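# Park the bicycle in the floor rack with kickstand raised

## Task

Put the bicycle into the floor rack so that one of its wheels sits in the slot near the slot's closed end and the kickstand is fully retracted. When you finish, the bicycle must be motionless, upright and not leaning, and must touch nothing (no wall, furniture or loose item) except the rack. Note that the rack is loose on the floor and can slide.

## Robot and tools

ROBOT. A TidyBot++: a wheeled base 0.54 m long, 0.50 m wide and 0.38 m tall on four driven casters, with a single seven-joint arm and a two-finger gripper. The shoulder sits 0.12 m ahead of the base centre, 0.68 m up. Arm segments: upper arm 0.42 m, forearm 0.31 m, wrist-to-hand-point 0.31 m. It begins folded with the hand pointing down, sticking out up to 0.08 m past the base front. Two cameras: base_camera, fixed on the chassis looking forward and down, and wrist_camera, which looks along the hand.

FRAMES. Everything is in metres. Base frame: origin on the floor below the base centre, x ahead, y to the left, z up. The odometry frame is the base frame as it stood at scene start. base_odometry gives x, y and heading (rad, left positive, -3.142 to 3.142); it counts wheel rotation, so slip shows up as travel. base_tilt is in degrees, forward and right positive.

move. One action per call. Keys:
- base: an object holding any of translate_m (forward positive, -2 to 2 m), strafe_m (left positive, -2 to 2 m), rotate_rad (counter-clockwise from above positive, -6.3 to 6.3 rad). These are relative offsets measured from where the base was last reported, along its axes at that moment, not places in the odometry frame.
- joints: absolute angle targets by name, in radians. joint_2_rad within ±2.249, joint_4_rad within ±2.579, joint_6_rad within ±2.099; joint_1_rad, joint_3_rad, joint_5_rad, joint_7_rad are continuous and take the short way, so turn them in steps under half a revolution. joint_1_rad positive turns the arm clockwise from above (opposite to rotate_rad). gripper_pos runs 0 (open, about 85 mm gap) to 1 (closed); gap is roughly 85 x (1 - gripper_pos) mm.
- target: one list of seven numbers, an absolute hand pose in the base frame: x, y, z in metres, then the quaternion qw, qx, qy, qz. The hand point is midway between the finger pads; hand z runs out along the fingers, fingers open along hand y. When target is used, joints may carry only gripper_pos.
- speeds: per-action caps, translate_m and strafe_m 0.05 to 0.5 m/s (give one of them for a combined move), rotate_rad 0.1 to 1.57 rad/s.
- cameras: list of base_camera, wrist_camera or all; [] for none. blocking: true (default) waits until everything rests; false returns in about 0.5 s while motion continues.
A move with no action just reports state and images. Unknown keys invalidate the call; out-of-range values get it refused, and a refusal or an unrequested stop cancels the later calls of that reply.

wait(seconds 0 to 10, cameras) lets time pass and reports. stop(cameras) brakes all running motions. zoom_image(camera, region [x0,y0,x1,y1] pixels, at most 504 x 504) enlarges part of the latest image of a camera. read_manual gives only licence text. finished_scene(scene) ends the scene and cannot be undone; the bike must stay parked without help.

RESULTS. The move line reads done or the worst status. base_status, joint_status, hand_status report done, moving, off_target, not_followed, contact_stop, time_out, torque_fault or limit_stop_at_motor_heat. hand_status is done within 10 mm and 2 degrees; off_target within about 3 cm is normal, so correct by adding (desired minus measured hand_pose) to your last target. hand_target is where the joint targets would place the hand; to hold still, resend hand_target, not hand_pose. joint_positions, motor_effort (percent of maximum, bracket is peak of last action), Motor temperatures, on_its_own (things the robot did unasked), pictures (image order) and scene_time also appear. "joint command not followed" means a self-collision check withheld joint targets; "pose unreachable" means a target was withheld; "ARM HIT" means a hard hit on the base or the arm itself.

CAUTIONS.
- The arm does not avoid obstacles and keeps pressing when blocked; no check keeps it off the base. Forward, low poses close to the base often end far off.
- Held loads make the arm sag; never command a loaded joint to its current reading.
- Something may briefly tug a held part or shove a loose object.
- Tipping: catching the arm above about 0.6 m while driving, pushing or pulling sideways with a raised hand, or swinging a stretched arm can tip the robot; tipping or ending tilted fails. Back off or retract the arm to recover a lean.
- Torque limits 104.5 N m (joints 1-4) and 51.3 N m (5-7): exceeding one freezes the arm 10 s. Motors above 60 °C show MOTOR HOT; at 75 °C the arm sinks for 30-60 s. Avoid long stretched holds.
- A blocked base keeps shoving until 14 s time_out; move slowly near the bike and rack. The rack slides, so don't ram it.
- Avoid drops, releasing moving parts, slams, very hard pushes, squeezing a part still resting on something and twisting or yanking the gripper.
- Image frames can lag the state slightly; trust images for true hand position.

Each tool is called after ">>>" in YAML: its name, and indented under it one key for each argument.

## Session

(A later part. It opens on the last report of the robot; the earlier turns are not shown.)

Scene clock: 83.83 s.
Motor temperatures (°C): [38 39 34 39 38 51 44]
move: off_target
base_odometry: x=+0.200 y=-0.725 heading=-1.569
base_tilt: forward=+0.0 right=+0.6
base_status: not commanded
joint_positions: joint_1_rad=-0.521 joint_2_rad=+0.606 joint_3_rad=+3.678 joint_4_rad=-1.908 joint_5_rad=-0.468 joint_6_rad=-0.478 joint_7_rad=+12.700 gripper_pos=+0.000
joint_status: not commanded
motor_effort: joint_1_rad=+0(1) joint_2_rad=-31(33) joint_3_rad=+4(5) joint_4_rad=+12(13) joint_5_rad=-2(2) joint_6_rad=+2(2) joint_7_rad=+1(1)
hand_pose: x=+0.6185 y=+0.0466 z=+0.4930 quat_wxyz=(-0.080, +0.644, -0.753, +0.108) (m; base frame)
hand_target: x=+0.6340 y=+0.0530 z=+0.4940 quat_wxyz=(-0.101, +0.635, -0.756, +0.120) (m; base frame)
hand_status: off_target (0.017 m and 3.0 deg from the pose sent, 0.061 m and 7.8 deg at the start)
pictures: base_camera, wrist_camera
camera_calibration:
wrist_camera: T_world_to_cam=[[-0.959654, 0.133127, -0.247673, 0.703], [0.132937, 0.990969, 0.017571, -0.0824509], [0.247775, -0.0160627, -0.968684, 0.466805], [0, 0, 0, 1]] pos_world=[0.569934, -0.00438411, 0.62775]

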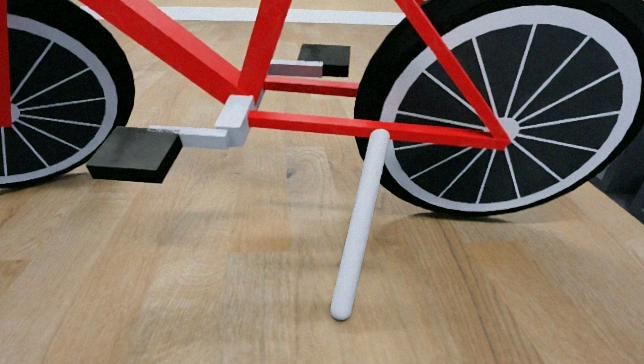

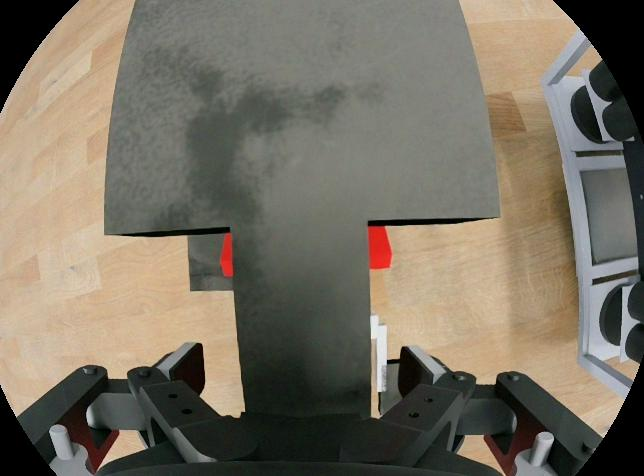

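>>> move:
  joints: {"gripper_pos": 0.7}

Scene clock: 84.93 s.
Motor temperatures (°C): [38 39 34 39 38 51 44]
move: off_target
base_odometry: x=+0.200 y=-0.725 heading=-1.569
base_tilt: forward=+0.0 right=+0.6
base_status: not commanded
joint_positions: joint_1_rad=-0.527 joint_2_rad=+0.604 joint_3_rad=+3.682 joint_4_rad=-1.913 joint_5_rad=-0.469 joint_6_rad=-0.478 joint_7_rad=+12.740 gripper_pos=+0.550
joint_status: gripper_pos off_target (ended at +0.550, target +0.700)
motor_effort: joint_1_rad=+1(2) joint_2_rad=-27(31) joint_3_rad=+4(6) joint_4_rad=+14(17) joint_5_rad=-7(9) joint_6_rad=+4(8) joint_7_rad=-4(5)
hand_pose: x=+0.6166 y=+0.0469 z=+0.4932 quat_wxyz=(-0.077, +0.659, -0.740, +0.109) (m; base frame)
hand_target: x=+0.6340 y=+0.0530 z=+0.4940 quat_wxyz=(-0.101, +0.635, -0.756, +0.120) (m; base frame)
hand_status: not commanded
pictures: base_camera, wrist_camera
camera_calibration:
wrist_camera: T_world_to_cam=[[-0.964807, 0.0935999, -0.245737, 0.705214], [0.0950426, 0.995455, 0.00600965, -0.0535822], [0.245183, -0.0175573, -0.969318, 0.469455], [0, 0, 0, 1]] pos_world=[0.570386, -0.00442686, 0.62867]

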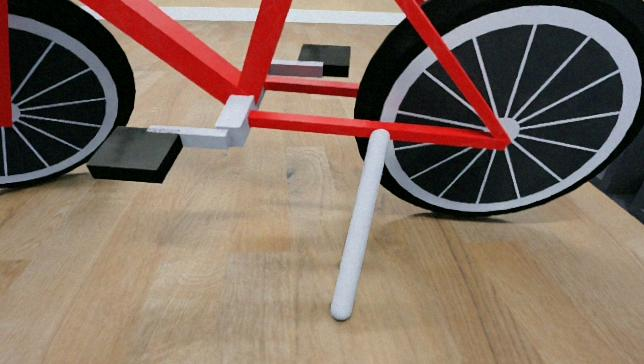

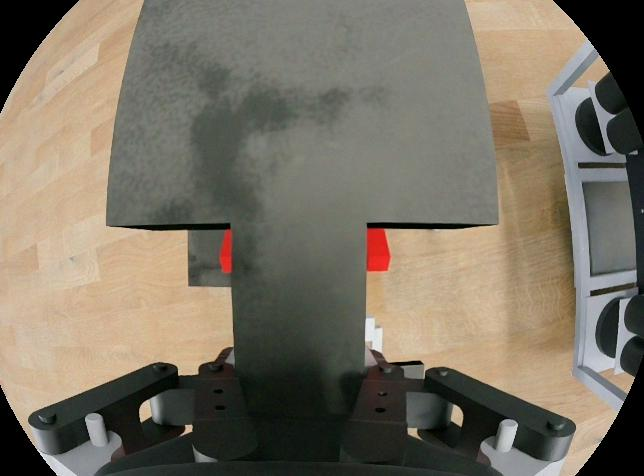

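>>> move:
  target: [0.679, 0.053, 0.4985, -0.0676, 0.6401, -0.7598, 0.0919]

Scene clock: 86.77 s.
Motor temperatures (°C): [38 39 34 39 38 51 44]
move: off_target
base_odometry: x=+0.200 y=-0.725 heading=-1.569
base_tilt: forward=+0.0 right=+0.6
base_status: not commanded
joint_positions: joint_1_rad=-0.464 joint_2_rad=+0.674 joint_3_rad=+3.668 joint_4_rad=-1.699 joint_5_rad=-0.407 joint_6_rad=-0.686 joint_7_rad=+12.694 gripper_pos=+0.558
joint_status: not commanded
motor_effort: joint_1_rad=-1(2) joint_2_rad=-33(33) joint_3_rad=+4(4) joint_4_rad=+22(22) joint_5_rad=-10(11) joint_6_rad=+12(13) joint_7_rad=-6(6)
hand_pose: x=+0.6532 y=+0.0457 z=+0.5015 quat_wxyz=(-0.052, +0.667, -0.739, +0.083) (m; base frame)
hand_target: x=+0.6790 y=+0.0530 z=+0.4985 quat_wxyz=(-0.068, +0.640, -0.760, +0.092) (m; base frame)
hand_status: off_target (0.027 m and 4.4 deg from the pose sent, 0.063 m and 3.9 deg at the start)
pictures: base_camera, wrist_camera
camera_calibration:
wrist_camera: T_world_to_cam=[[-0.981216, 0.0826844, -0.174295, 0.71807], [0.0832684, 0.996519, 0.00397214, -0.047252], [0.174017, -0.0106157, -0.984685, 0.522408], [0, 0, 0, 1]] pos_world=[0.617608, -0.00673984, 0.639751]

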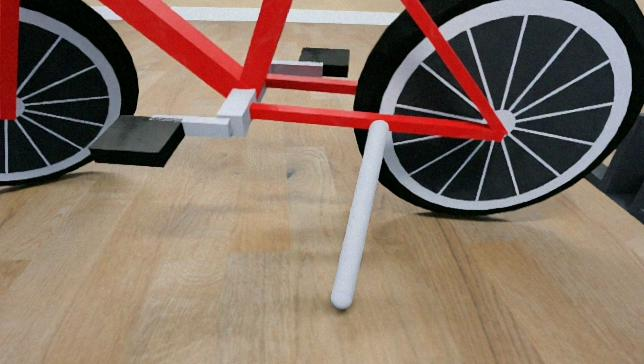

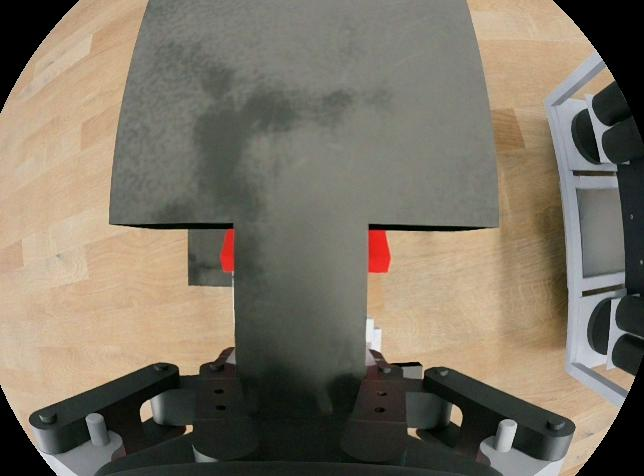

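>>> move:
  target: [0.7225, 0.053, 0.504, -0.0344, 0.6435, -0.762, 0.0638]
  joints: {"gripper_pos": 0.8}

>>> move:
  target: [0.766, 0.053, 0.506, -0.0011, 0.6457, -0.7628, 0.0357]

Scene clock: 88.20 s.
Motor temperatures (°C): [38 39 34 39 38 51 44]
move: off_target
base_odometry: x=+0.200 y=-0.725 heading=-1.569
base_tilt: forward=+0.0 right=+0.6
base_status: not commanded
joint_positions: joint_1_rad=-0.371 joint_2_rad=+0.784 joint_3_rad=+3.596 joint_4_rad=-1.399 joint_5_rad=-0.334 joint_6_rad=-0.939 joint_7_rad=+12.616 gripper_pos=+0.558
joint_status: gripper_pos off_target (ended at +0.558, target +0.800)
motor_effort: joint_1_rad=+0(1) joint_2_rad=-39(39) joint_3_rad=+5(5) joint_4_rad=+21(23) joint_5_rad=-9(11) joint_6_rad=+13(14) joint_7_rad=-7(7)
hand_pose: x=+0.6987 y=+0.0549 z=+0.5078 quat_wxyz=(-0.022, +0.675, -0.736, +0.049) (m; base frame)
hand_target: x=+0.7225 y=+0.0530 z=+0.5040 quat_wxyz=(-0.034, +0.644, -0.762, +0.064) (m; base frame)
hand_status: off_target (0.024 m and 5.2 deg from the pose sent, 0.070 m and 4.8 deg at the start)
pictures: base_camera, wrist_camera
camera_calibration:
wrist_camera: T_world_to_cam=[[-0.99412, 0.068616, -0.083774, 0.726925], [0.0683463, 0.997643, 0.00608652, -0.0509674], [0.0839942, 0.000325088, -0.996466, 0.589024], [0, 0, 0, 1]] pos_world=[0.676659, 0.000777089, 0.64815]

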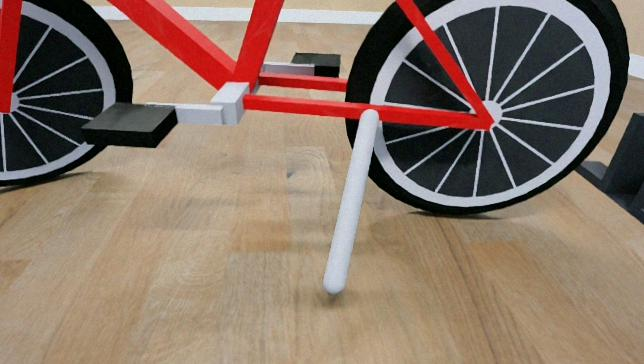

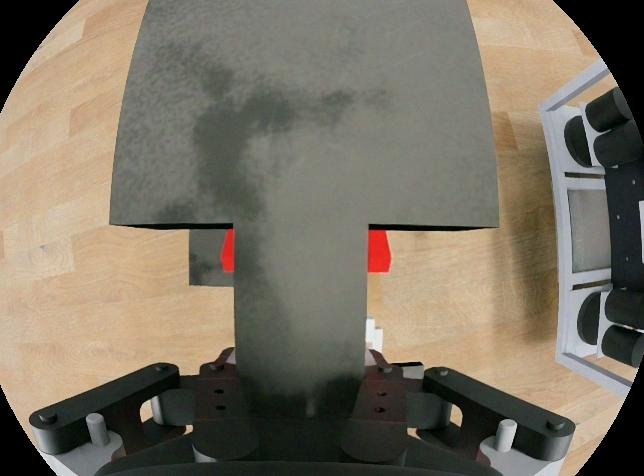

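Scene clock: 89.67 s.
Motor temperatures (°C): [38 39 34 39 38 51 44]
move: off_target
base_odometry: x=+0.200 y=-0.725 heading=-1.569
base_tilt: forward=+0.0 right=+0.6
base_status: not commanded
joint_positions: joint_1_rad=-0.279 joint_2_rad=+0.935 joint_3_rad=+3.523 joint_4_rad=-1.036 joint_5_rad=-0.290 joint_6_rad=-1.213 joint_7_rad=+12.553 gripper_pos=+0.558
joint_status: not commanded
motor_effort: joint_1_rad=+0(1) joint_2_rad=-46(46) joint_3_rad=+4(5) joint_4_rad=+21(22) joint_5_rad=-8(10) joint_6_rad=+13(14) joint_7_rad=-7(7)
hand_pose: x=+0.7447 y=+0.0636 z=+0.5097 quat_wxyz=(+0.008, +0.682, -0.731, +0.015) (m; base frame)
hand_target: x=+0.7660 y=+0.0530 z=+0.5060 quat_wxyz=(-0.001, +0.646, -0.763, +0.036) (m; base frame)
hand_status: off_target (0.024 m and 6.1 deg from the pose sent, 0.067 m and 5.4 deg at the start)
pictures: base_camera, wrist_camera
camera_calibration:
wrist_camera: T_world_to_cam=[[-0.99844, 0.0553338, 0.00750162, 0.729783], [0.0553982, 0.998427, 0.00867096, -0.0545245], [-0.00701002, 0.00907301, -0.999934, 0.656093], [0, 0, 0, 1]] pos_world=[0.736264, 0.00810438, 0.651048]

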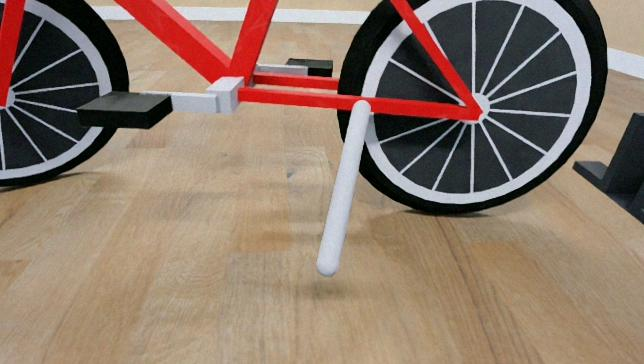

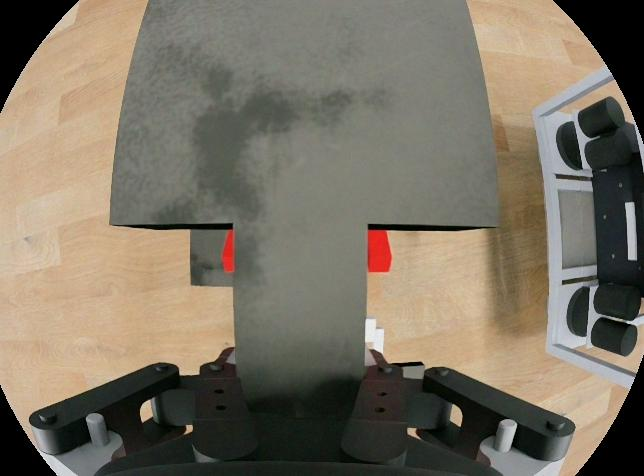

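>>> zoom_image:
  camera: "base_camera"
  region: [544, 90, 644, 240]

>>> zoom_image:
  camera: "base_camera"
  region: [380, 120, 560, 240]

>>> zoom_image:
  camera: "base_camera"
  region: [0, 80, 180, 210]

Scaled by 3.360.

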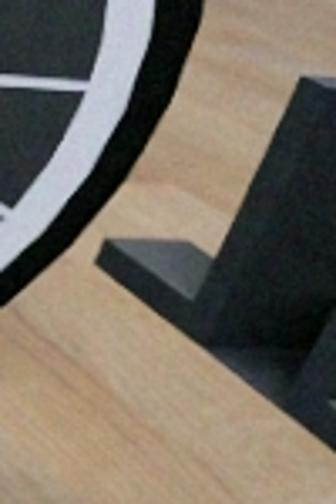

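Scaled by 2.800.

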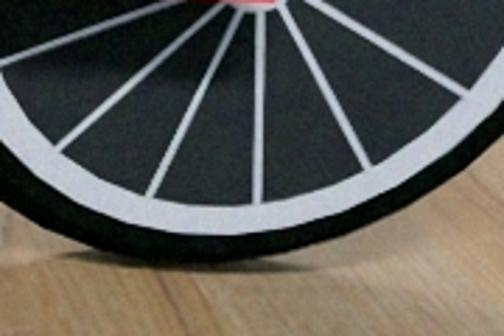

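Scaled by 2.800.

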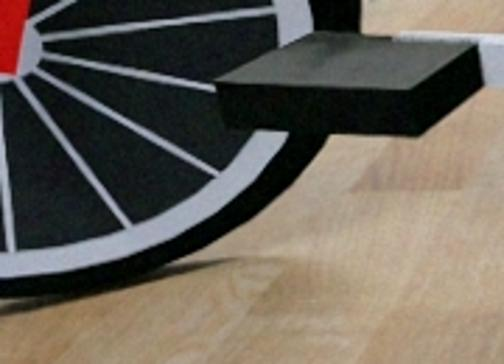

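>>> move:
  target: [0.7225, 0.053, 0.504, -0.0344, 0.6435, -0.762, 0.0638]
  cameras: []

>>> move:
  target: [0.679, 0.053, 0.4985, -0.0676, 0.6401, -0.7598, 0.0919]
  cameras: []

>>> move:
  target: [0.634, 0.053, 0.494, -0.1007, 0.6355, -0.7561, 0.1197]

Scene clock: 92.00 s.
Motor temperatures (°C): [38 39 34 39 38 51 44]
move: off_target
base_odometry: x=+0.200 y=-0.725 heading=-1.569
base_tilt: forward=+0.0 right=+0.6
base_status: not commanded
joint_positions: joint_1_rad=-0.342 joint_2_rad=+0.807 joint_3_rad=+3.568 joint_4_rad=-1.339 joint_5_rad=-0.286 joint_6_rad=-0.986 joint_7_rad=+12.568 gripper_pos=+0.559
joint_status: not commanded
motor_effort: joint_1_rad=+0(2) joint_2_rad=-36(46) joint_3_rad=+3(5) joint_4_rad=+16(21) joint_5_rad=-13(13) joint_6_rad=+6(12) joint_7_rad=-12(12)
hand_pose: x=+0.7057 y=+0.0466 z=+0.5082 quat_wxyz=(-0.007, +0.669, -0.741, +0.049) (m; base frame)
hand_target: x=+0.7225 y=+0.0530 z=+0.5040 quat_wxyz=(-0.034, +0.644, -0.762, +0.064) (m; base frame)
hand_status: off_target (0.018 m and 5.2 deg from the pose sent, 0.025 m and 9.3 deg at the start)
pictures: none
No camera images: "cameras" was empty.

Scene clock: 93.43 s.
Motor temperatures (°C): [38 39 34 39 38 51 44]
move: off_target
base_odometry: x=+0.200 y=-0.725 heading=-1.569
base_tilt: forward=+0.0 right=+0.6
base_status: not commanded
joint_positions: joint_1_rad=-0.429 joint_2_rad=+0.694 joint_3_rad=+3.644 joint_4_rad=-1.642 joint_5_rad=-0.300 joint_6_rad=-0.732 joint_7_rad=+12.585 gripper_pos=+0.560
joint_status: not commanded
motor_effort: joint_1_rad=+0(2) joint_2_rad=-31(36) joint_3_rad=+3(4) joint_4_rad=+16(16) joint_5_rad=-7(13) joint_6_rad=+4(6) joint_7_rad=-3(12)
hand_pose: x=+0.6598 y=+0.0260 z=+0.5025 quat_wxyz=(-0.025, +0.654, -0.750, +0.092) (m; base frame)
hand_target: x=+0.6790 y=+0.0530 z=+0.4985 quat_wxyz=(-0.068, +0.640, -0.760, +0.092) (m; base frame)
hand_status: off_target (0.033 m and 5.2 deg from the pose sent, 0.029 m and 9.4 deg at the start)
pictures: none
No camera images: "cameras" was empty.

Scene clock: 94.73 s.
Motor temperatures (°C): [38 39 34 39 38 51 44]
move: off_target
base_odometry: x=+0.200 y=-0.725 heading=-1.569
base_tilt: forward=+0.0 right=+0.6
base_status: not commanded
joint_positions: joint_1_rad=-0.506 joint_2_rad=+0.613 joint_3_rad=+3.697 joint_4_rad=-1.890 joint_5_rad=-0.427 joint_6_rad=-0.502 joint_7_rad=+12.711 gripper_pos=+0.564
joint_status: not commanded
motor_effort: joint_1_rad=-2(3) joint_2_rad=-25(30) joint_3_rad=+1(3) joint_4_rad=+12(16) joint_5_rad=-7(8) joint_6_rad=+5(7) joint_7_rad=-2(3)
hand_pose: x=+0.6205 y=+0.0271 z=+0.4951 quat_wxyz=(-0.064, +0.652, -0.747, +0.115) (m; base frame)
hand_target: x=+0.6340 y=+0.0530 z=+0.4940 quat_wxyz=(-0.101, +0.635, -0.756, +0.120) (m; base frame)
hand_status: off_target (0.029 m and 4.8 deg from the pose sent, 0.038 m and 9.4 deg at the start)
pictures: base_camera, wrist_camera
camera_calibration:
wrist_camera: T_world_to_cam=[[-0.965225, 0.109472, -0.237395, 0.706991], [0.117332, 0.992907, -0.0191953, -0.0356208], [0.23361, -0.0463819, -0.971224, 0.478892], [0, 0, 0, 1]] pos_world=[0.574711, -0.0198155, 0.632264]

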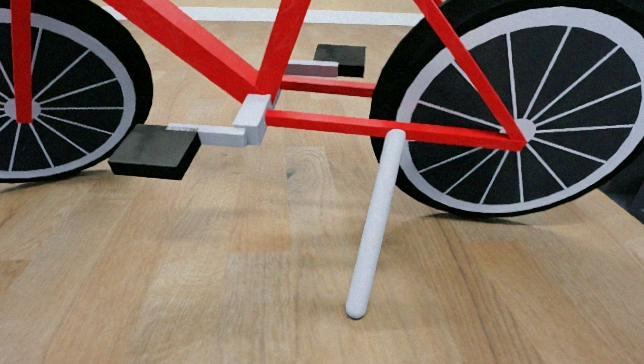

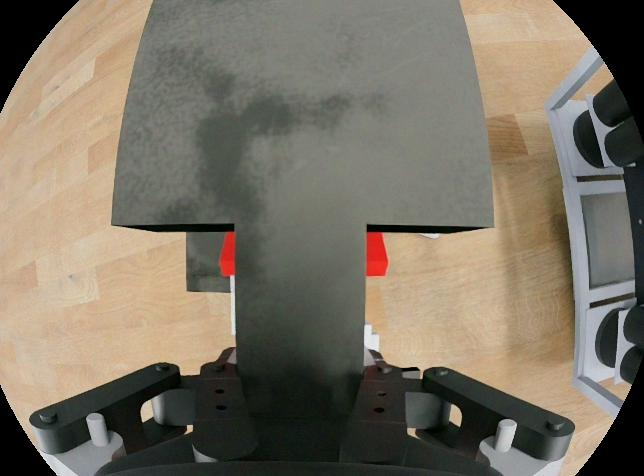

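>>> move:
  joints: {"gripper_pos": 0.0}

>>> zoom_image:
  camera: "base_camera"
  region: [380, 120, 560, 240]

>>> zoom_image:
  camera: "base_camera"
  region: [0, 80, 180, 210]

Scene clock: 95.80 s.
Motor temperatures (°C): [38 39 34 39 38 51 44]
move: done
base_odometry: x=+0.200 y=-0.725 heading=-1.569
base_tilt: forward=+0.0 right=+0.6
base_status: not commanded
joint_positions: joint_1_rad=-0.523 joint_2_rad=+0.617 joint_3_rad=+3.695 joint_4_rad=-1.893 joint_5_rad=-0.478 joint_6_rad=-0.470 joint_7_rad=+12.712 gripper_pos=+0.000
joint_status: all done
motor_effort: joint_1_rad=+0(2) joint_2_rad=-31(33) joint_3_rad=+5(6) joint_4_rad=+12(13) joint_5_rad=-1(8) joint_6_rad=+2(6) joint_7_rad=+1(3)
hand_pose: x=+0.6291 y=+0.0406 z=+0.4950 quat_wxyz=(-0.083, +0.643, -0.752, +0.118) (m; base frame)
hand_target: x=+0.6340 y=+0.0530 z=+0.4940 quat_wxyz=(-0.101, +0.635, -0.756, +0.120) (m; base frame)
hand_status: not commanded
pictures: base_camera, wrist_camera
camera_calibration:
wrist_camera: T_world_to_cam=[[-0.954369, 0.132285, -0.267731, 0.721106], [0.135039, 0.990806, 0.00818601, -0.0746414], [0.266353, -0.0283418, -0.963459, 0.452277], [0, 0, 0, 1]] pos_world=[0.577815, -0.00861815, 0.629424]

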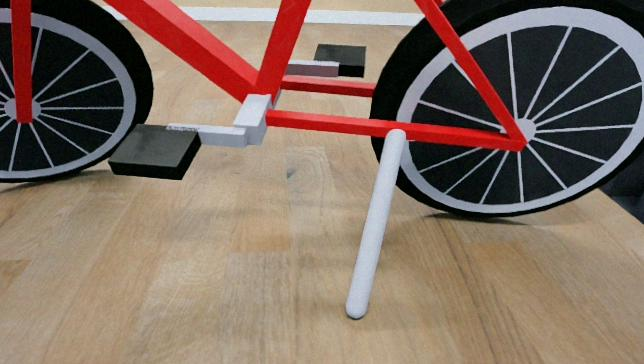

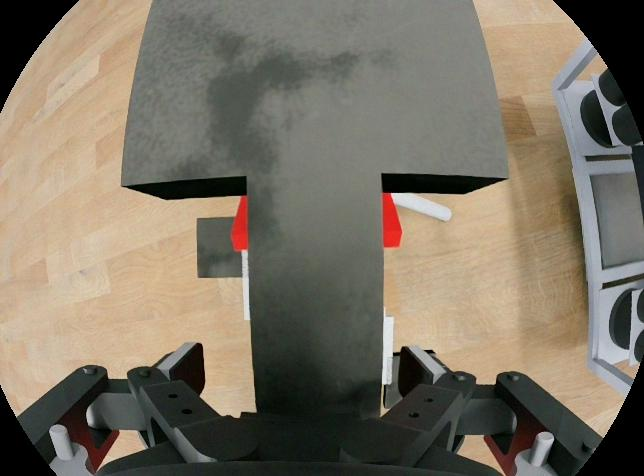

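Scaled by 2.800.

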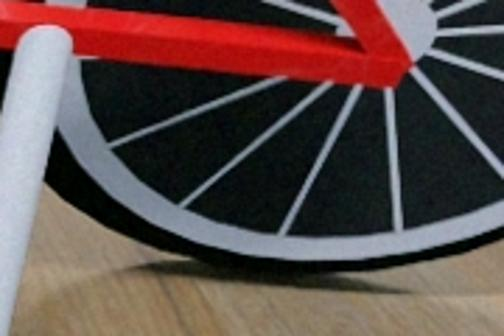

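Scaled by 2.800.

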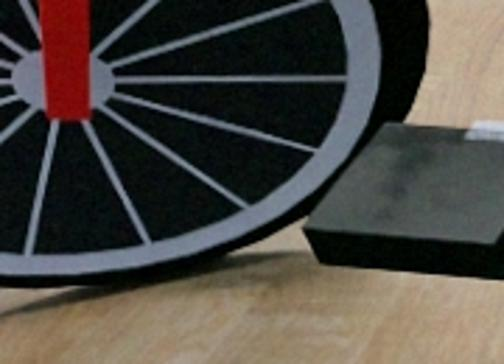

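>>> move:
  target: [0.59, 0.05, 0.65, -0.1106, 0.6984, -0.6984, 0.1106]
  cameras: []

>>> move:
  base: {"translate_m": 0.151, "strafe_m": -0.911}
  target: [0.60, 0.03, 0.6, 0.0, 0.7071, -0.7071, 0.0]
  cameras: []

>>> move:
  target: [0.68, 0.03, 0.32, 0.0, 0.7193, -0.6947, 0.0]
  joints: {"gripper_pos": 0.4}

Scene clock: 98.23 s.
Motor temperatures (°C): [38 39 34 39 38 51 44]
move: off_target
base_odometry: x=+0.200 y=-0.725 heading=-1.569
base_tilt: forward=+0.0 right=+0.6
base_status: not commanded
joint_positions: joint_1_rad=-0.382 joint_2_rad=+0.252 joint_3_rad=+3.451 joint_4_rad=-1.829 joint_5_rad=-0.127 joint_6_rad=-0.734 joint_7_rad=+12.554 gripper_pos=+0.000
joint_status: not commanded
motor_effort: joint_1_rad=+0(1) joint_2_rad=-24(33) joint_3_rad=+1(5) joint_4_rad=+17(17) joint_5_rad=-1(2) joint_6_rad=+3(3) joint_7_rad=+1(1)
hand_pose: x=+0.5990 y=+0.0649 z=+0.6451 quat_wxyz=(-0.133, +0.698, -0.696, +0.105) (m; base frame)
hand_target: x=+0.5900 y=+0.0500 z=+0.6500 quat_wxyz=(-0.111, +0.698, -0.698, +0.111) (m; base frame)
hand_status: off_target (0.018 m and 2.7 deg from the pose sent, 0.160 m and 9.5 deg at the start)
pictures: none
No camera images: "cameras" was empty.

Scene clock: 101.43 s.
Motor temperatures (°C): [38 39 34 39 38 51 44]
move: off_target
base_odometry: x=-0.711 y=-0.877 heading=-1.568
base_tilt: forward=+0.0 right=+0.6
base_status: done
joint_positions: joint_1_rad=-0.294 joint_2_rad=+0.493 joint_3_rad=+3.483 joint_4_rad=-1.558 joint_5_rad=-0.129 joint_6_rad=-1.078 joint_7_rad=+12.626 gripper_pos=+0.000
joint_status: not commanded
motor_effort: joint_1_rad=+0(3) joint_2_rad=-32(34) joint_3_rad=+2(3) joint_4_rad=+15(18) joint_5_rad=-1(2) joint_6_rad=+0(3) joint_7_rad=+1(1)
hand_pose: x=+0.6075 y=+0.0208 z=+0.6032 quat_wxyz=(+0.002, +0.705, -0.708, +0.030) (m; base frame)
hand_target: x=+0.6000 y=+0.0300 z=+0.6000 quat_wxyz=(+0.000, +0.707, -0.707, +0.000) (m; base frame)
hand_status: off_target (0.012 m and 3.5 deg from the pose sent, 0.057 m and 19.5 deg at the start)
pictures: none
No camera images: "cameras" was empty.

Scene clock: 103.30 s.
Motor temperatures (°C): [38 39 34 39 38 51 44]
move: off_target
base_odometry: x=-0.711 y=-0.877 heading=-1.568
base_tilt: forward=+0.0 right=+0.6
base_status: not commanded
joint_positions: joint_1_rad=-0.248 joint_2_rad=+1.079 joint_3_rad=+3.483 joint_4_rad=-1.431 joint_5_rad=-0.383 joint_6_rad=-0.749 joint_7_rad=+12.836 gripper_pos=+0.400
joint_status: all done
motor_effort: joint_1_rad=+0(1) joint_2_rad=-43(45) joint_3_rad=+4(5) joint_4_rad=+9(15) joint_5_rad=-1(2) joint_6_rad=+0(1) joint_7_rad=+1(1)
hand_pose: x=+0.6623 y=+0.0208 z=+0.3280 quat_wxyz=(+0.034, +0.724, -0.689, -0.002) (m; base frame)
hand_target: x=+0.6800 y=+0.0300 z=+0.3200 quat_wxyz=(+0.000, +0.719, -0.695, +0.000) (m; base frame)
hand_status: off_target (0.022 m and 4.0 deg from the pose sent, 0.292 m and 4.1 deg at the start)
pictures: base_camera, wrist_camera
camera_calibration:
wrist_camera: T_world_to_cam=[[-0.995557, -0.0629359, 0.0700347, 0.631224], [-0.0631717, 0.998002, -0.00115475, 0.0761074], [-0.0698221, -0.00557383, -0.997544, 0.515247], [0, 0, 0, 1]] pos_world=[0.669203, -0.0333568, 0.469862]

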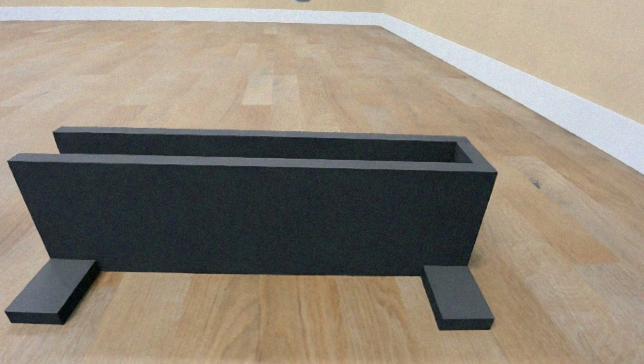

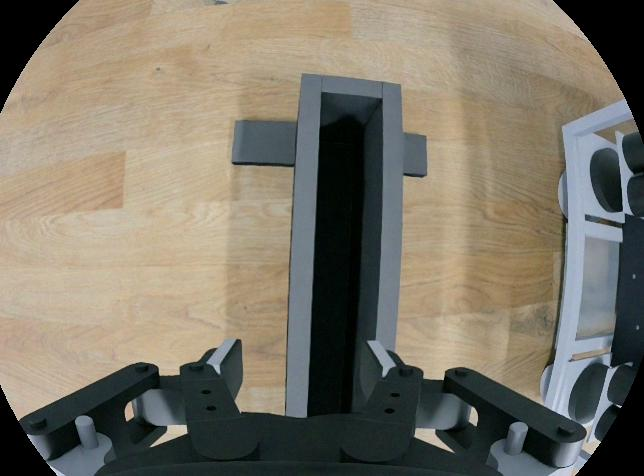

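>>> move:
  target: [0.676, 0.029, 0.215, -0.0339, 0.7046, -0.7096, 0.0013]

Scene clock: 104.97 s.
Motor temperatures (°C): [38 39 34 39 38 51 44]
move: off_target
base_odometry: x=-0.711 y=-0.877 heading=-1.568
base_tilt: forward=+0.0 right=+0.6
base_status: not commanded
joint_positions: joint_1_rad=-0.182 joint_2_rad=+1.276 joint_3_rad=+3.405 joint_4_rad=-1.425 joint_5_rad=-0.558 joint_6_rad=-0.524 joint_7_rad=+12.980 gripper_pos=+0.400
joint_status: not commanded
motor_effort: joint_1_rad=+0(1) joint_2_rad=-43(48) joint_3_rad=+3(4) joint_4_rad=+7(10) joint_5_rad=-1(2) joint_6_rad=+0(0) joint_7_rad=+0(1)
hand_pose: x=+0.6574 y=+0.0233 z=+0.2155 quat_wxyz=(-0.003, +0.715, -0.699, -0.008) (m; base frame)
hand_target: x=+0.6760 y=+0.0290 z=+0.2150 quat_wxyz=(-0.034, +0.704, -0.709, +0.001) (m; base frame)
hand_status: off_target (0.019 m and 4.0 deg from the pose sent, 0.114 m and 8.4 deg at the start)
pictures: base_camera, wrist_camera
camera_calibration:
wrist_camera: T_world_to_cam=[[-0.999041, -0.0369126, 0.0235661, 0.646117], [-0.0355064, 0.997712, 0.0575324, 0.0423599], [-0.0256359, 0.0566405, -0.998065, 0.372373], [0, 0, 0, 1]] pos_world=[0.656548, -0.0395045, 0.353989]

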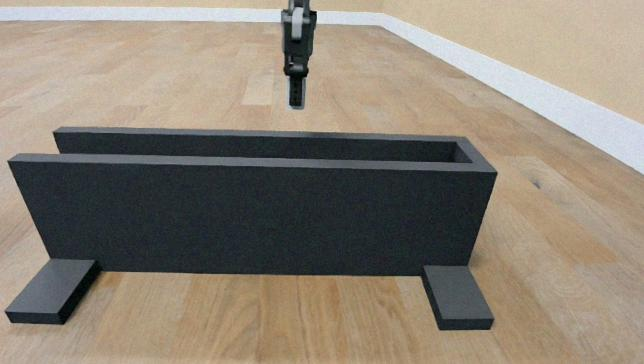

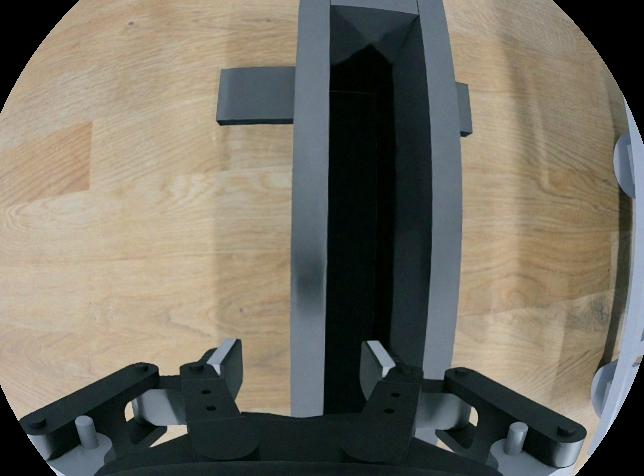

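>>> move:
  target: [0.676, 0.029, 0.13, -0.0339, 0.7046, -0.7096, 0.0013]

>>> move:
  joints: {"gripper_pos": 0.97}
  cameras: ["wrist_camera"]

Scene clock: 106.70 s.
Motor temperatures (°C): [38 39 34 39 38 51 44]
move: off_target
base_odometry: x=-0.711 y=-0.877 heading=-1.569
base_tilt: forward=+0.0 right=+0.6
base_status: not commanded
joint_positions: joint_1_rad=-0.161 joint_2_rad=+1.380 joint_3_rad=+3.377 joint_4_rad=-1.313 joint_5_rad=-0.581 joint_6_rad=-0.480 joint_7_rad=+12.996 gripper_pos=+0.400
joint_status: not commanded
motor_effort: joint_1_rad=+0(1) joint_2_rad=-29(44) joint_3_rad=+2(3) joint_4_rad=+12(15) joint_5_rad=-4(5) joint_6_rad=+9(15) joint_7_rad=+1(1)
hand_pose: x=+0.6836 y=+0.0283 z=+0.1726 quat_wxyz=(-0.024, +0.717, -0.697, +0.003) (m; base frame)
hand_target: x=+0.6760 y=+0.0290 z=+0.1300 quat_wxyz=(-0.034, +0.704, -0.709, +0.001) (m; base frame)
hand_status: off_target (0.043 m and 2.3 deg from the pose sent, 0.088 m and 4.0 deg at the start)
pictures: base_camera, wrist_camera
camera_calibration:
wrist_camera: T_world_to_cam=[[-0.998846, -0.0426833, -0.0220017, 0.681382], [-0.044128, 0.99657, 0.070006, 0.0445259], [0.0189381, 0.0708961, -0.997304, 0.298874], [0, 0, 0, 1]] pos_world=[0.6769, -0.0364786, 0.309942]

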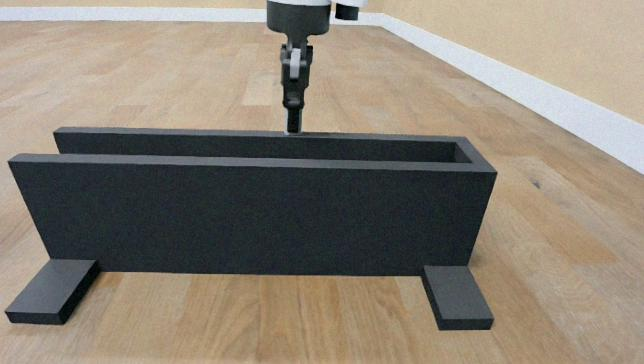

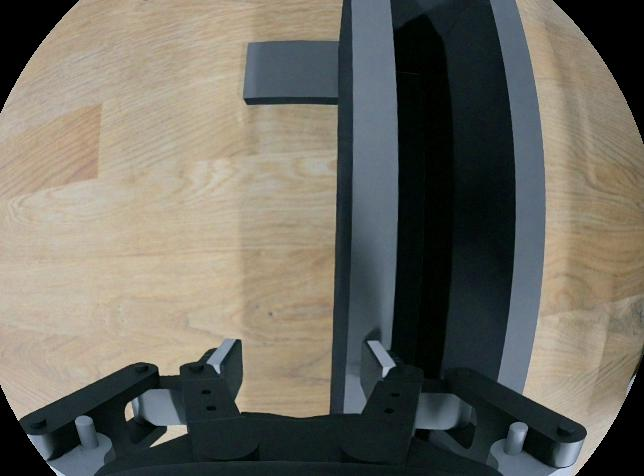

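Scene clock: 107.93 s.
Motor temperatures (°C): [38 39 34 39 38 51 44]
move: done
base_odometry: x=-0.711 y=-0.877 heading=-1.569
base_tilt: forward=+0.0 right=+0.6
base_status: not commanded
joint_positions: joint_1_rad=-0.157 joint_2_rad=+1.457 joint_3_rad=+3.371 joint_4_rad=-1.276 joint_5_rad=-0.600 joint_6_rad=-0.400 joint_7_rad=+12.997 gripper_pos=+0.970
joint_status: all done
motor_effort: joint_1_rad=+0(2) joint_2_rad=-43(48) joint_3_rad=+2(3) joint_4_rad=+6(20) joint_5_rad=-1(6) joint_6_rad=+0(19) joint_7_rad=+1(1)
hand_pose: x=+0.6885 y=+0.0201 z=+0.1357 quat_wxyz=(-0.028, +0.712, -0.701, +0.025) (m; base frame)
hand_target: x=+0.6760 y=+0.0290 z=+0.1300 quat_wxyz=(-0.034, +0.704, -0.709, +0.001) (m; base frame)
hand_status: not commanded
pictures: wrist_camera
camera_calibration:
wrist_camera: T_world_to_cam=[[-0.997916, -0.0311242, -0.056531, 0.68888], [-0.0336108, 0.998484, 0.0435812, 0.0518114], [0.0550889, 0.0453905, -0.997449, 0.238294], [0, 0, 0, 1]] pos_world=[0.676058, -0.0411084, 0.274372]

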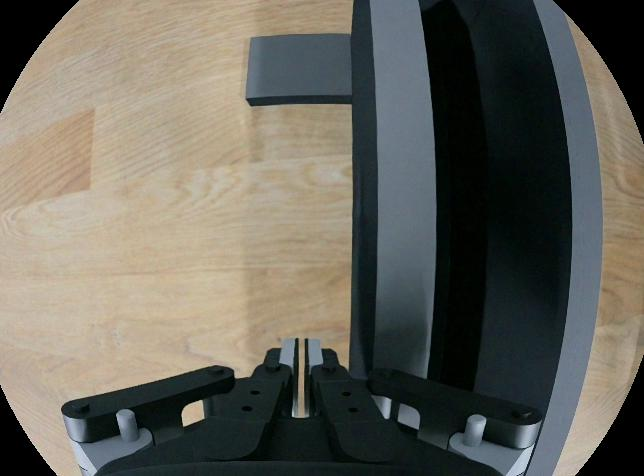

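>>> move:
  target: [0.676, 0.029, 0.215, -0.0339, 0.7046, -0.7096, 0.0013]
  cameras: []

>>> move:
  joints: {"gripper_pos": 0.35}

Scene clock: 109.43 s.
Motor temperatures (°C): [38 39 34 39 38 51 44]
move: off_target
base_odometry: x=-0.711 y=-0.877 heading=-1.569
base_tilt: forward=+0.0 right=+0.6
base_status: not commanded
joint_positions: joint_1_rad=-0.157 joint_2_rad=+1.286 joint_3_rad=+3.372 joint_4_rad=-1.408 joint_5_rad=-0.600 joint_6_rad=-0.437 joint_7_rad=+12.997 gripper_pos=+0.970
joint_status: not commanded
motor_effort: joint_1_rad=+0(1) joint_2_rad=-44(47) joint_3_rad=+3(3) joint_4_rad=+8(8) joint_5_rad=-2(2) joint_6_rad=+0(1) joint_7_rad=+1(1)
hand_pose: x=+0.6876 y=+0.0245 z=+0.2117 quat_wxyz=(-0.039, +0.702, -0.711, +0.019) (m; base frame)
hand_target: x=+0.6760 y=+0.0290 z=+0.2150 quat_wxyz=(-0.034, +0.704, -0.709, +0.001) (m; base frame)
hand_status: off_target (0.013 m and 2.1 deg from the pose sent, 0.081 m and 3.1 deg at the start)
pictures: none
No camera images: "cameras" was empty.

Scene clock: 110.33 s.
Motor temperatures (°C): [38 40 34 39 38 51 44]
move: done
base_odometry: x=-0.711 y=-0.877 heading=-1.569
base_tilt: forward=+0.0 right=+0.6
base_status: not commanded
joint_positions: joint_1_rad=-0.157 joint_2_rad=+1.286 joint_3_rad=+3.372 joint_4_rad=-1.408 joint_5_rad=-0.600 joint_6_rad=-0.437 joint_7_rad=+12.997 gripper_pos=+0.350
joint_status: all done
motor_effort: joint_1_rad=+0(0) joint_2_rad=-44(44) joint_3_rad=+3(3) joint_4_rad=+8(8) joint_5_rad=-1(2) joint_6_rad=+1(1) joint_7_rad=+0(1)
hand_pose: x=+0.6876 y=+0.0245 z=+0.2117 quat_wxyz=(-0.039, +0.702, -0.711, +0.019) (m; base frame)
hand_target: x=+0.6760 y=+0.0290 z=+0.2150 quat_wxyz=(-0.034, +0.704, -0.709, +0.001) (m; base frame)
hand_status: not commanded
pictures: base_camera, wrist_camera
camera_calibration:
wrist_camera: T_world_to_cam=[[-0.9979, -0.00175513, -0.0647508, 0.693444], [-0.00629706, 0.997527, 0.0700076, 0.0196532], [0.0644678, 0.0702683, -0.995443, 0.306434], [0, 0, 0, 1]] pos_world=[0.672357, -0.0399202, 0.348563]

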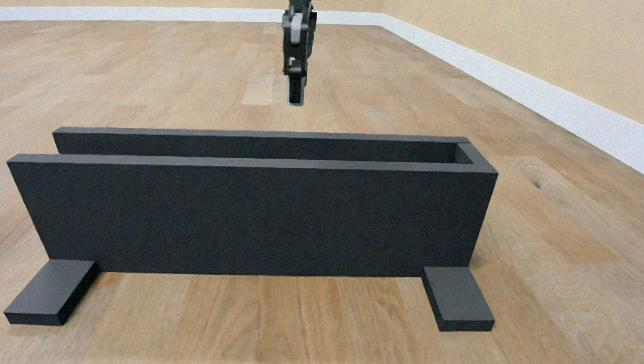

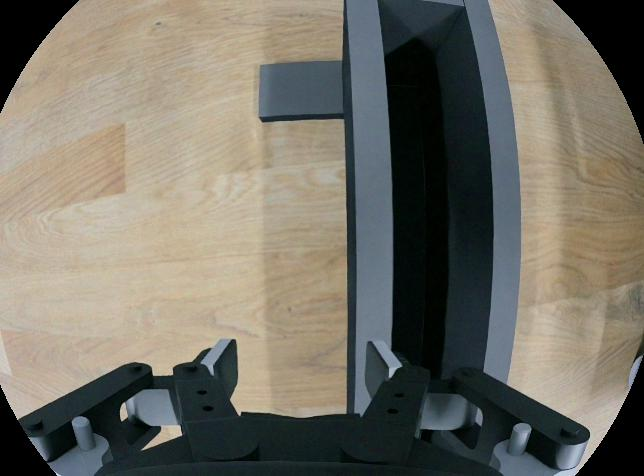

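>>> move:
  target: [0.672, 0.029, 0.22, 0.0, 0.7071, -0.7071, 0.0]

Scene clock: 111.20 s.
Motor temperatures (°C): [38 40 34 39 38 51 44]
move: off_target
base_odometry: x=-0.711 y=-0.877 heading=-1.569
base_tilt: forward=+0.0 right=+0.6
base_status: not commanded
joint_positions: joint_1_rad=-0.200 joint_2_rad=+1.286 joint_3_rad=+3.429 joint_4_rad=-1.382 joint_5_rad=-0.585 joint_6_rad=-0.522 joint_7_rad=+12.941 gripper_pos=+0.350
joint_status: not commanded
motor_effort: joint_1_rad=-1(1) joint_2_rad=-44(45) joint_3_rad=+3(4) joint_4_rad=+8(8) joint_5_rad=-2(2) joint_6_rad=+0(1) joint_7_rad=+0(1)
hand_pose: x=+0.6813 y=+0.0257 z=+0.2179 quat_wxyz=(-0.016, +0.700, -0.714, +0.010) (m; base frame)
hand_target: x=+0.6720 y=+0.0290 z=+0.2200 quat_wxyz=(+0.000, +0.707, -0.707, +0.000) (m; base frame)
hand_status: off_target (0.010 m and 2.4 deg from the pose sent, 0.018 m and 5.1 deg at the start)
pictures: base_camera, wrist_camera
camera_calibration:
wrist_camera: T_world_to_cam=[[-0.999827, 0.00380057, -0.0181975, 0.678614], [0.00289709, 0.998774, 0.0494204, 0.0162195], [0.018363, 0.0493591, -0.998612, 0.345538], [0, 0, 0, 1]] pos_world=[0.672104, -0.0358342, 0.356606]

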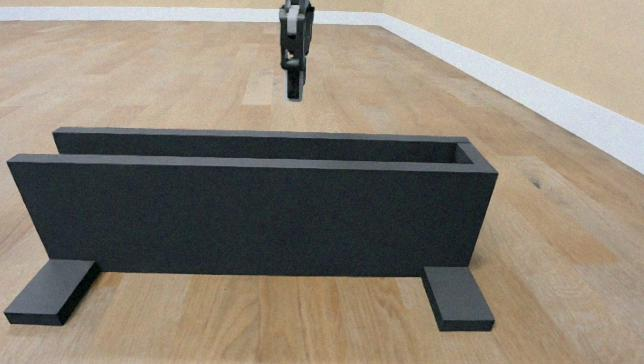

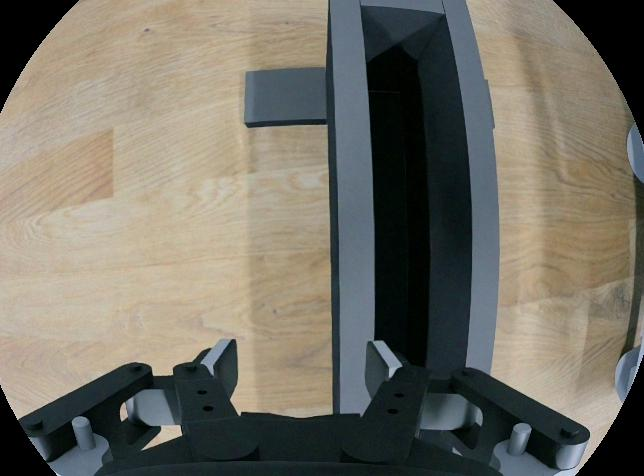

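>>> move:
  target: [0.642, 0.029, 0.2, 0.0, 0.7071, -0.7071, 0.0]

Scene clock: 112.23 s.
Motor temperatures (°C): [38 40 34 39 38 51 44]
move: off_target
base_odometry: x=-0.711 y=-0.877 heading=-1.569
base_tilt: forward=+0.0 right=+0.6
base_status: not commanded
joint_positions: joint_1_rad=-0.200 joint_2_rad=+1.287 joint_3_rad=+3.428 joint_4_rad=-1.470 joint_5_rad=-0.586 joint_6_rad=-0.491 joint_7_rad=+12.967 gripper_pos=+0.350
joint_status: not commanded
motor_effort: joint_1_rad=+0(1) joint_2_rad=-42(45) joint_3_rad=+3(4) joint_4_rad=+6(8) joint_5_rad=-1(2) joint_6_rad=+0(1) joint_7_rad=+1(1)
hand_pose: x=+0.6390 y=+0.0131 z=+0.2059 quat_wxyz=(+0.012, +0.701, -0.713, -0.003) (m; base frame)
hand_target: x=+0.6420 y=+0.0290 z=+0.2000 quat_wxyz=(+0.000, +0.707, -0.707, +0.000) (m; base frame)
hand_status: off_target (0.017 m and 1.7 deg from the pose sent, 0.043 m and 2.4 deg at the start)
pictures: base_camera, wrist_camera
camera_calibration:
wrist_camera: T_world_to_cam=[[-0.99925, 0.0025522, 0.038639, 0.62409], [0.00362911, 0.999606, 0.0278265, 0.0334753], [-0.0385528, 0.0279459, -0.998866, 0.371653], [0, 0, 0, 1]] pos_world=[0.637828, -0.045441, 0.346185]

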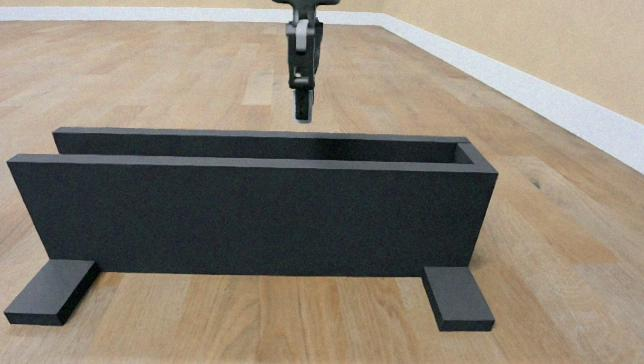

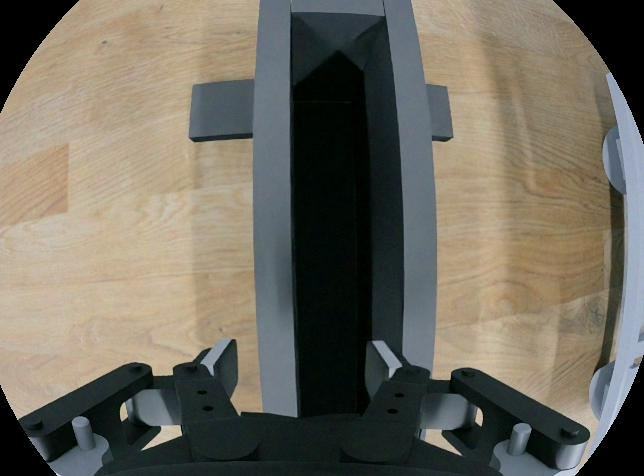

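>>> move:
  target: [0.655, 0.034, 0.175, 0.0, 0.7071, -0.7071, 0.0]
  cameras: ["wrist_camera"]

Scene clock: 113.23 s.
Motor temperatures (°C): [38 40 34 39 38 51 44]
move: off_target
base_odometry: x=-0.711 y=-0.877 heading=-1.569
base_tilt: forward=+0.0 right=+0.6
base_status: not commanded
joint_positions: joint_1_rad=-0.201 joint_2_rad=+1.342 joint_3_rad=+3.428 joint_4_rad=-1.392 joint_5_rad=-0.586 joint_6_rad=-0.491 joint_7_rad=+12.967 gripper_pos=+0.350
joint_status: not commanded
motor_effort: joint_1_rad=+0(1) joint_2_rad=-44(45) joint_3_rad=+3(4) joint_4_rad=+7(7) joint_5_rad=-1(2) joint_6_rad=+0(0) joint_7_rad=+1(1)
hand_pose: x=+0.6580 y=+0.0165 z=+0.1861 quat_wxyz=(+0.006, +0.709, -0.705, +0.005) (m; base frame)
hand_target: x=+0.6550 y=+0.0340 z=+0.1750 quat_wxyz=(+0.000, +0.707, -0.707, +0.000) (m; base frame)
hand_status: off_target (0.021 m and 0.9 deg from the pose sent, 0.041 m and 1.7 deg at the start)
pictures: wrist_camera
camera_calibration:
wrist_camera: T_world_to_cam=[[-0.999643, -0.0194003, 0.0183742, 0.648175], [-0.0189177, 0.999481, 0.0260846, 0.0457261], [-0.0188707, 0.0257277, -0.999491, 0.339709], [0, 0, 0, 1]] pos_world=[0.655219, -0.0418675, 0.326434]

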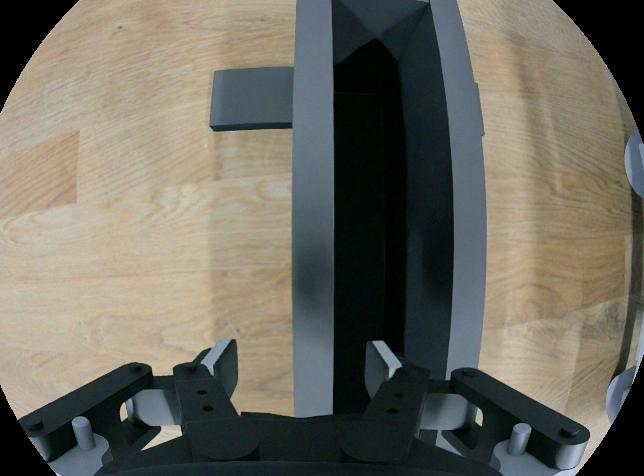

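>>> move:
  target: [0.650, 0.036, 0.123, 0.0, 0.7071, -0.7071, 0.0]

Scene clock: 114.50 s.
Motor temperatures (°C): [38 40 34 39 38 51 44]
move: off_target
base_odometry: x=-0.711 y=-0.877 heading=-1.569
base_tilt: forward=+0.0 right=+0.6
base_status: not commanded
joint_positions: joint_1_rad=-0.201 joint_2_rad=+1.464 joint_3_rad=+3.411 joint_4_rad=-1.324 joint_5_rad=-0.586 joint_6_rad=-0.471 joint_7_rad=+12.967 gripper_pos=+0.350
joint_status: not commanded
motor_effort: joint_1_rad=+0(1) joint_2_rad=-43(47) joint_3_rad=+3(4) joint_4_rad=+5(7) joint_5_rad=-2(2) joint_6_rad=+0(1) joint_7_rad=+1(1)
hand_pose: x=+0.6392 y=+0.0199 z=+0.1284 quat_wxyz=(+0.021, +0.716, -0.697, -0.007) (m; base frame)
hand_target: x=+0.6500 y=+0.0360 z=+0.1230 quat_wxyz=(+0.000, +0.707, -0.707, +0.000) (m; base frame)
hand_status: off_target (0.020 m and 2.9 deg from the pose sent, 0.067 m and 0.9 deg at the start)
pictures: base_camera, wrist_camera
camera_calibration:
wrist_camera: T_world_to_cam=[[-0.997531, -0.0410816, 0.0569534, 0.624638], [-0.0398834, 0.998962, 0.0220182, 0.0574024], [-0.0577988, 0.0196924, -0.998134, 0.306452], [0, 0, 0, 1]] pos_world=[0.643098, -0.0377164, 0.269041]

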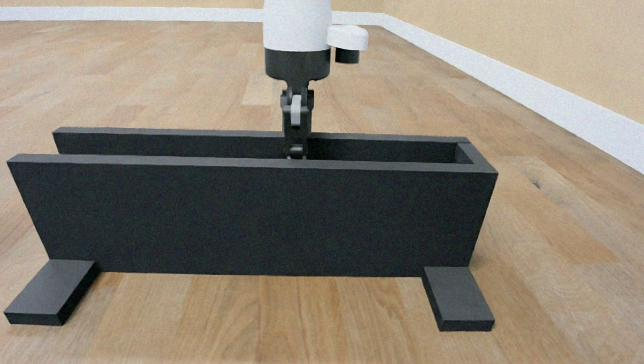

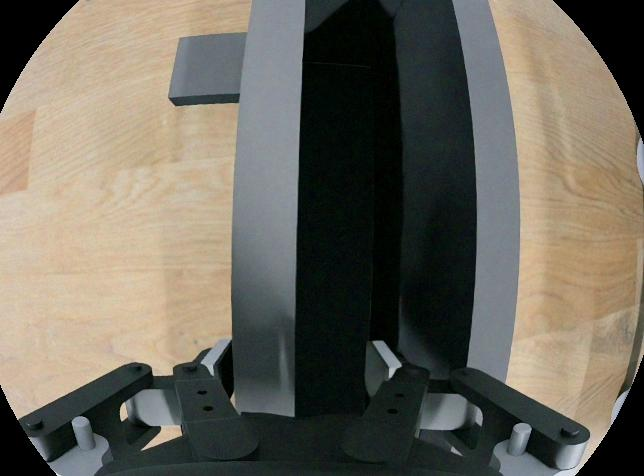

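>>> move:
  target: [0.663, 0.036, 0.12, 0.0, 0.7071, -0.7071, 0.0]
  joints: {"gripper_pos": 0.5}
  cameras: []

>>> move:
  joints: {"gripper_pos": 0.97}

Scene clock: 115.37 s.
Motor temperatures (°C): [38 40 34 39 38 51 44]
move: off_target
base_odometry: x=-0.711 y=-0.877 heading=-1.569
base_tilt: forward=+0.0 right=+0.6
base_status: not commanded
joint_positions: joint_1_rad=-0.201 joint_2_rad=+1.473 joint_3_rad=+3.411 joint_4_rad=-1.267 joint_5_rad=-0.586 joint_6_rad=-0.471 joint_7_rad=+12.960 gripper_pos=+0.500
joint_status: all done
motor_effort: joint_1_rad=+0(1) joint_2_rad=-45(46) joint_3_rad=+4(4) joint_4_rad=+8(9) joint_5_rad=-1(2) joint_6_rad=+1(2) joint_7_rad=+1(1)
hand_pose: x=+0.6670 y=+0.0264 z=+0.1298 quat_wxyz=(+0.003, +0.719, -0.695, +0.007) (m; base frame)
hand_target: x=+0.6630 y=+0.0360 z=+0.1200 quat_wxyz=(+0.000, +0.707, -0.707, +0.000) (m; base frame)
hand_status: off_target (0.014 m and 2.2 deg from the pose sent, 0.030 m and 2.9 deg at the start)
pictures: none
No camera images: "cameras" was empty.

Scene clock: 116.17 s.
Motor temperatures (°C): [38 40 34 39 38 51 44]
move: off_target
base_odometry: x=-0.711 y=-0.877 heading=-1.569
base_tilt: forward=+0.0 right=+0.6
base_status: not commanded
joint_positions: joint_1_rad=-0.201 joint_2_rad=+1.473 joint_3_rad=+3.411 joint_4_rad=-1.280 joint_5_rad=-0.586 joint_6_rad=-0.482 joint_7_rad=+12.960 gripper_pos=+0.804
joint_status: gripper_pos off_target (ended at +0.804, target +0.970)
motor_effort: joint_1_rad=-2(2) joint_2_rad=-42(45) joint_3_rad=+1(4) joint_4_rad=+12(13) joint_5_rad=-3(3) joint_6_rad=+4(6) joint_7_rad=+1(1)
hand_pose: x=+0.6567 y=+0.0259 z=+0.1284 quat_wxyz=(+0.010, +0.718, -0.696, -0.002) (m; base frame)
hand_target: x=+0.6630 y=+0.0360 z=+0.1200 quat_wxyz=(+0.000, +0.707, -0.707, +0.000) (m; base frame)
hand_status: not commanded
pictures: base_camera, wrist_camera
camera_calibration:
wrist_camera: T_world_to_cam=[[-0.998361, -0.0461832, 0.0337903, 0.645998], [-0.04516, 0.998516, 0.0304443, 0.0545144], [-0.0351461, 0.0288685, -0.998965, 0.292353], [0, 0, 0, 1]] pos_world=[0.657676, -0.0330391, 0.268562]

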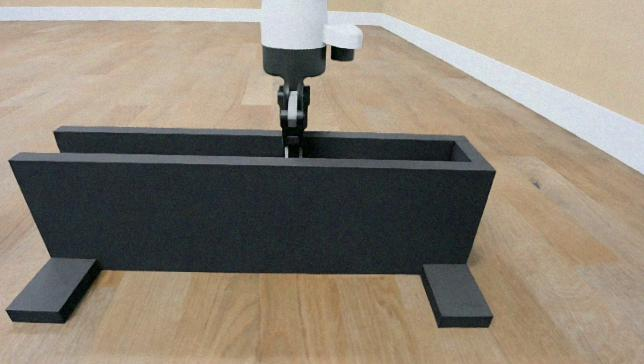

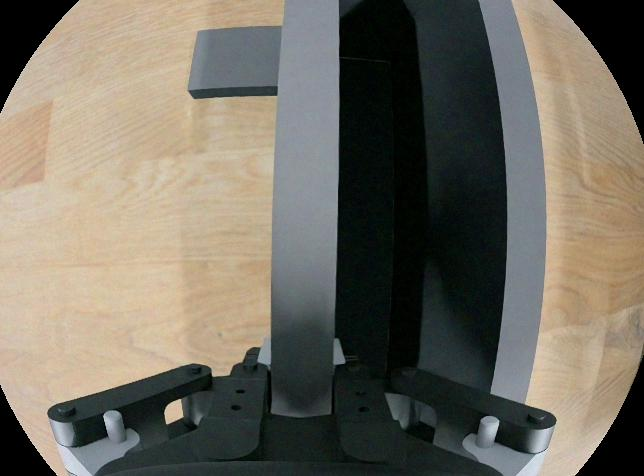

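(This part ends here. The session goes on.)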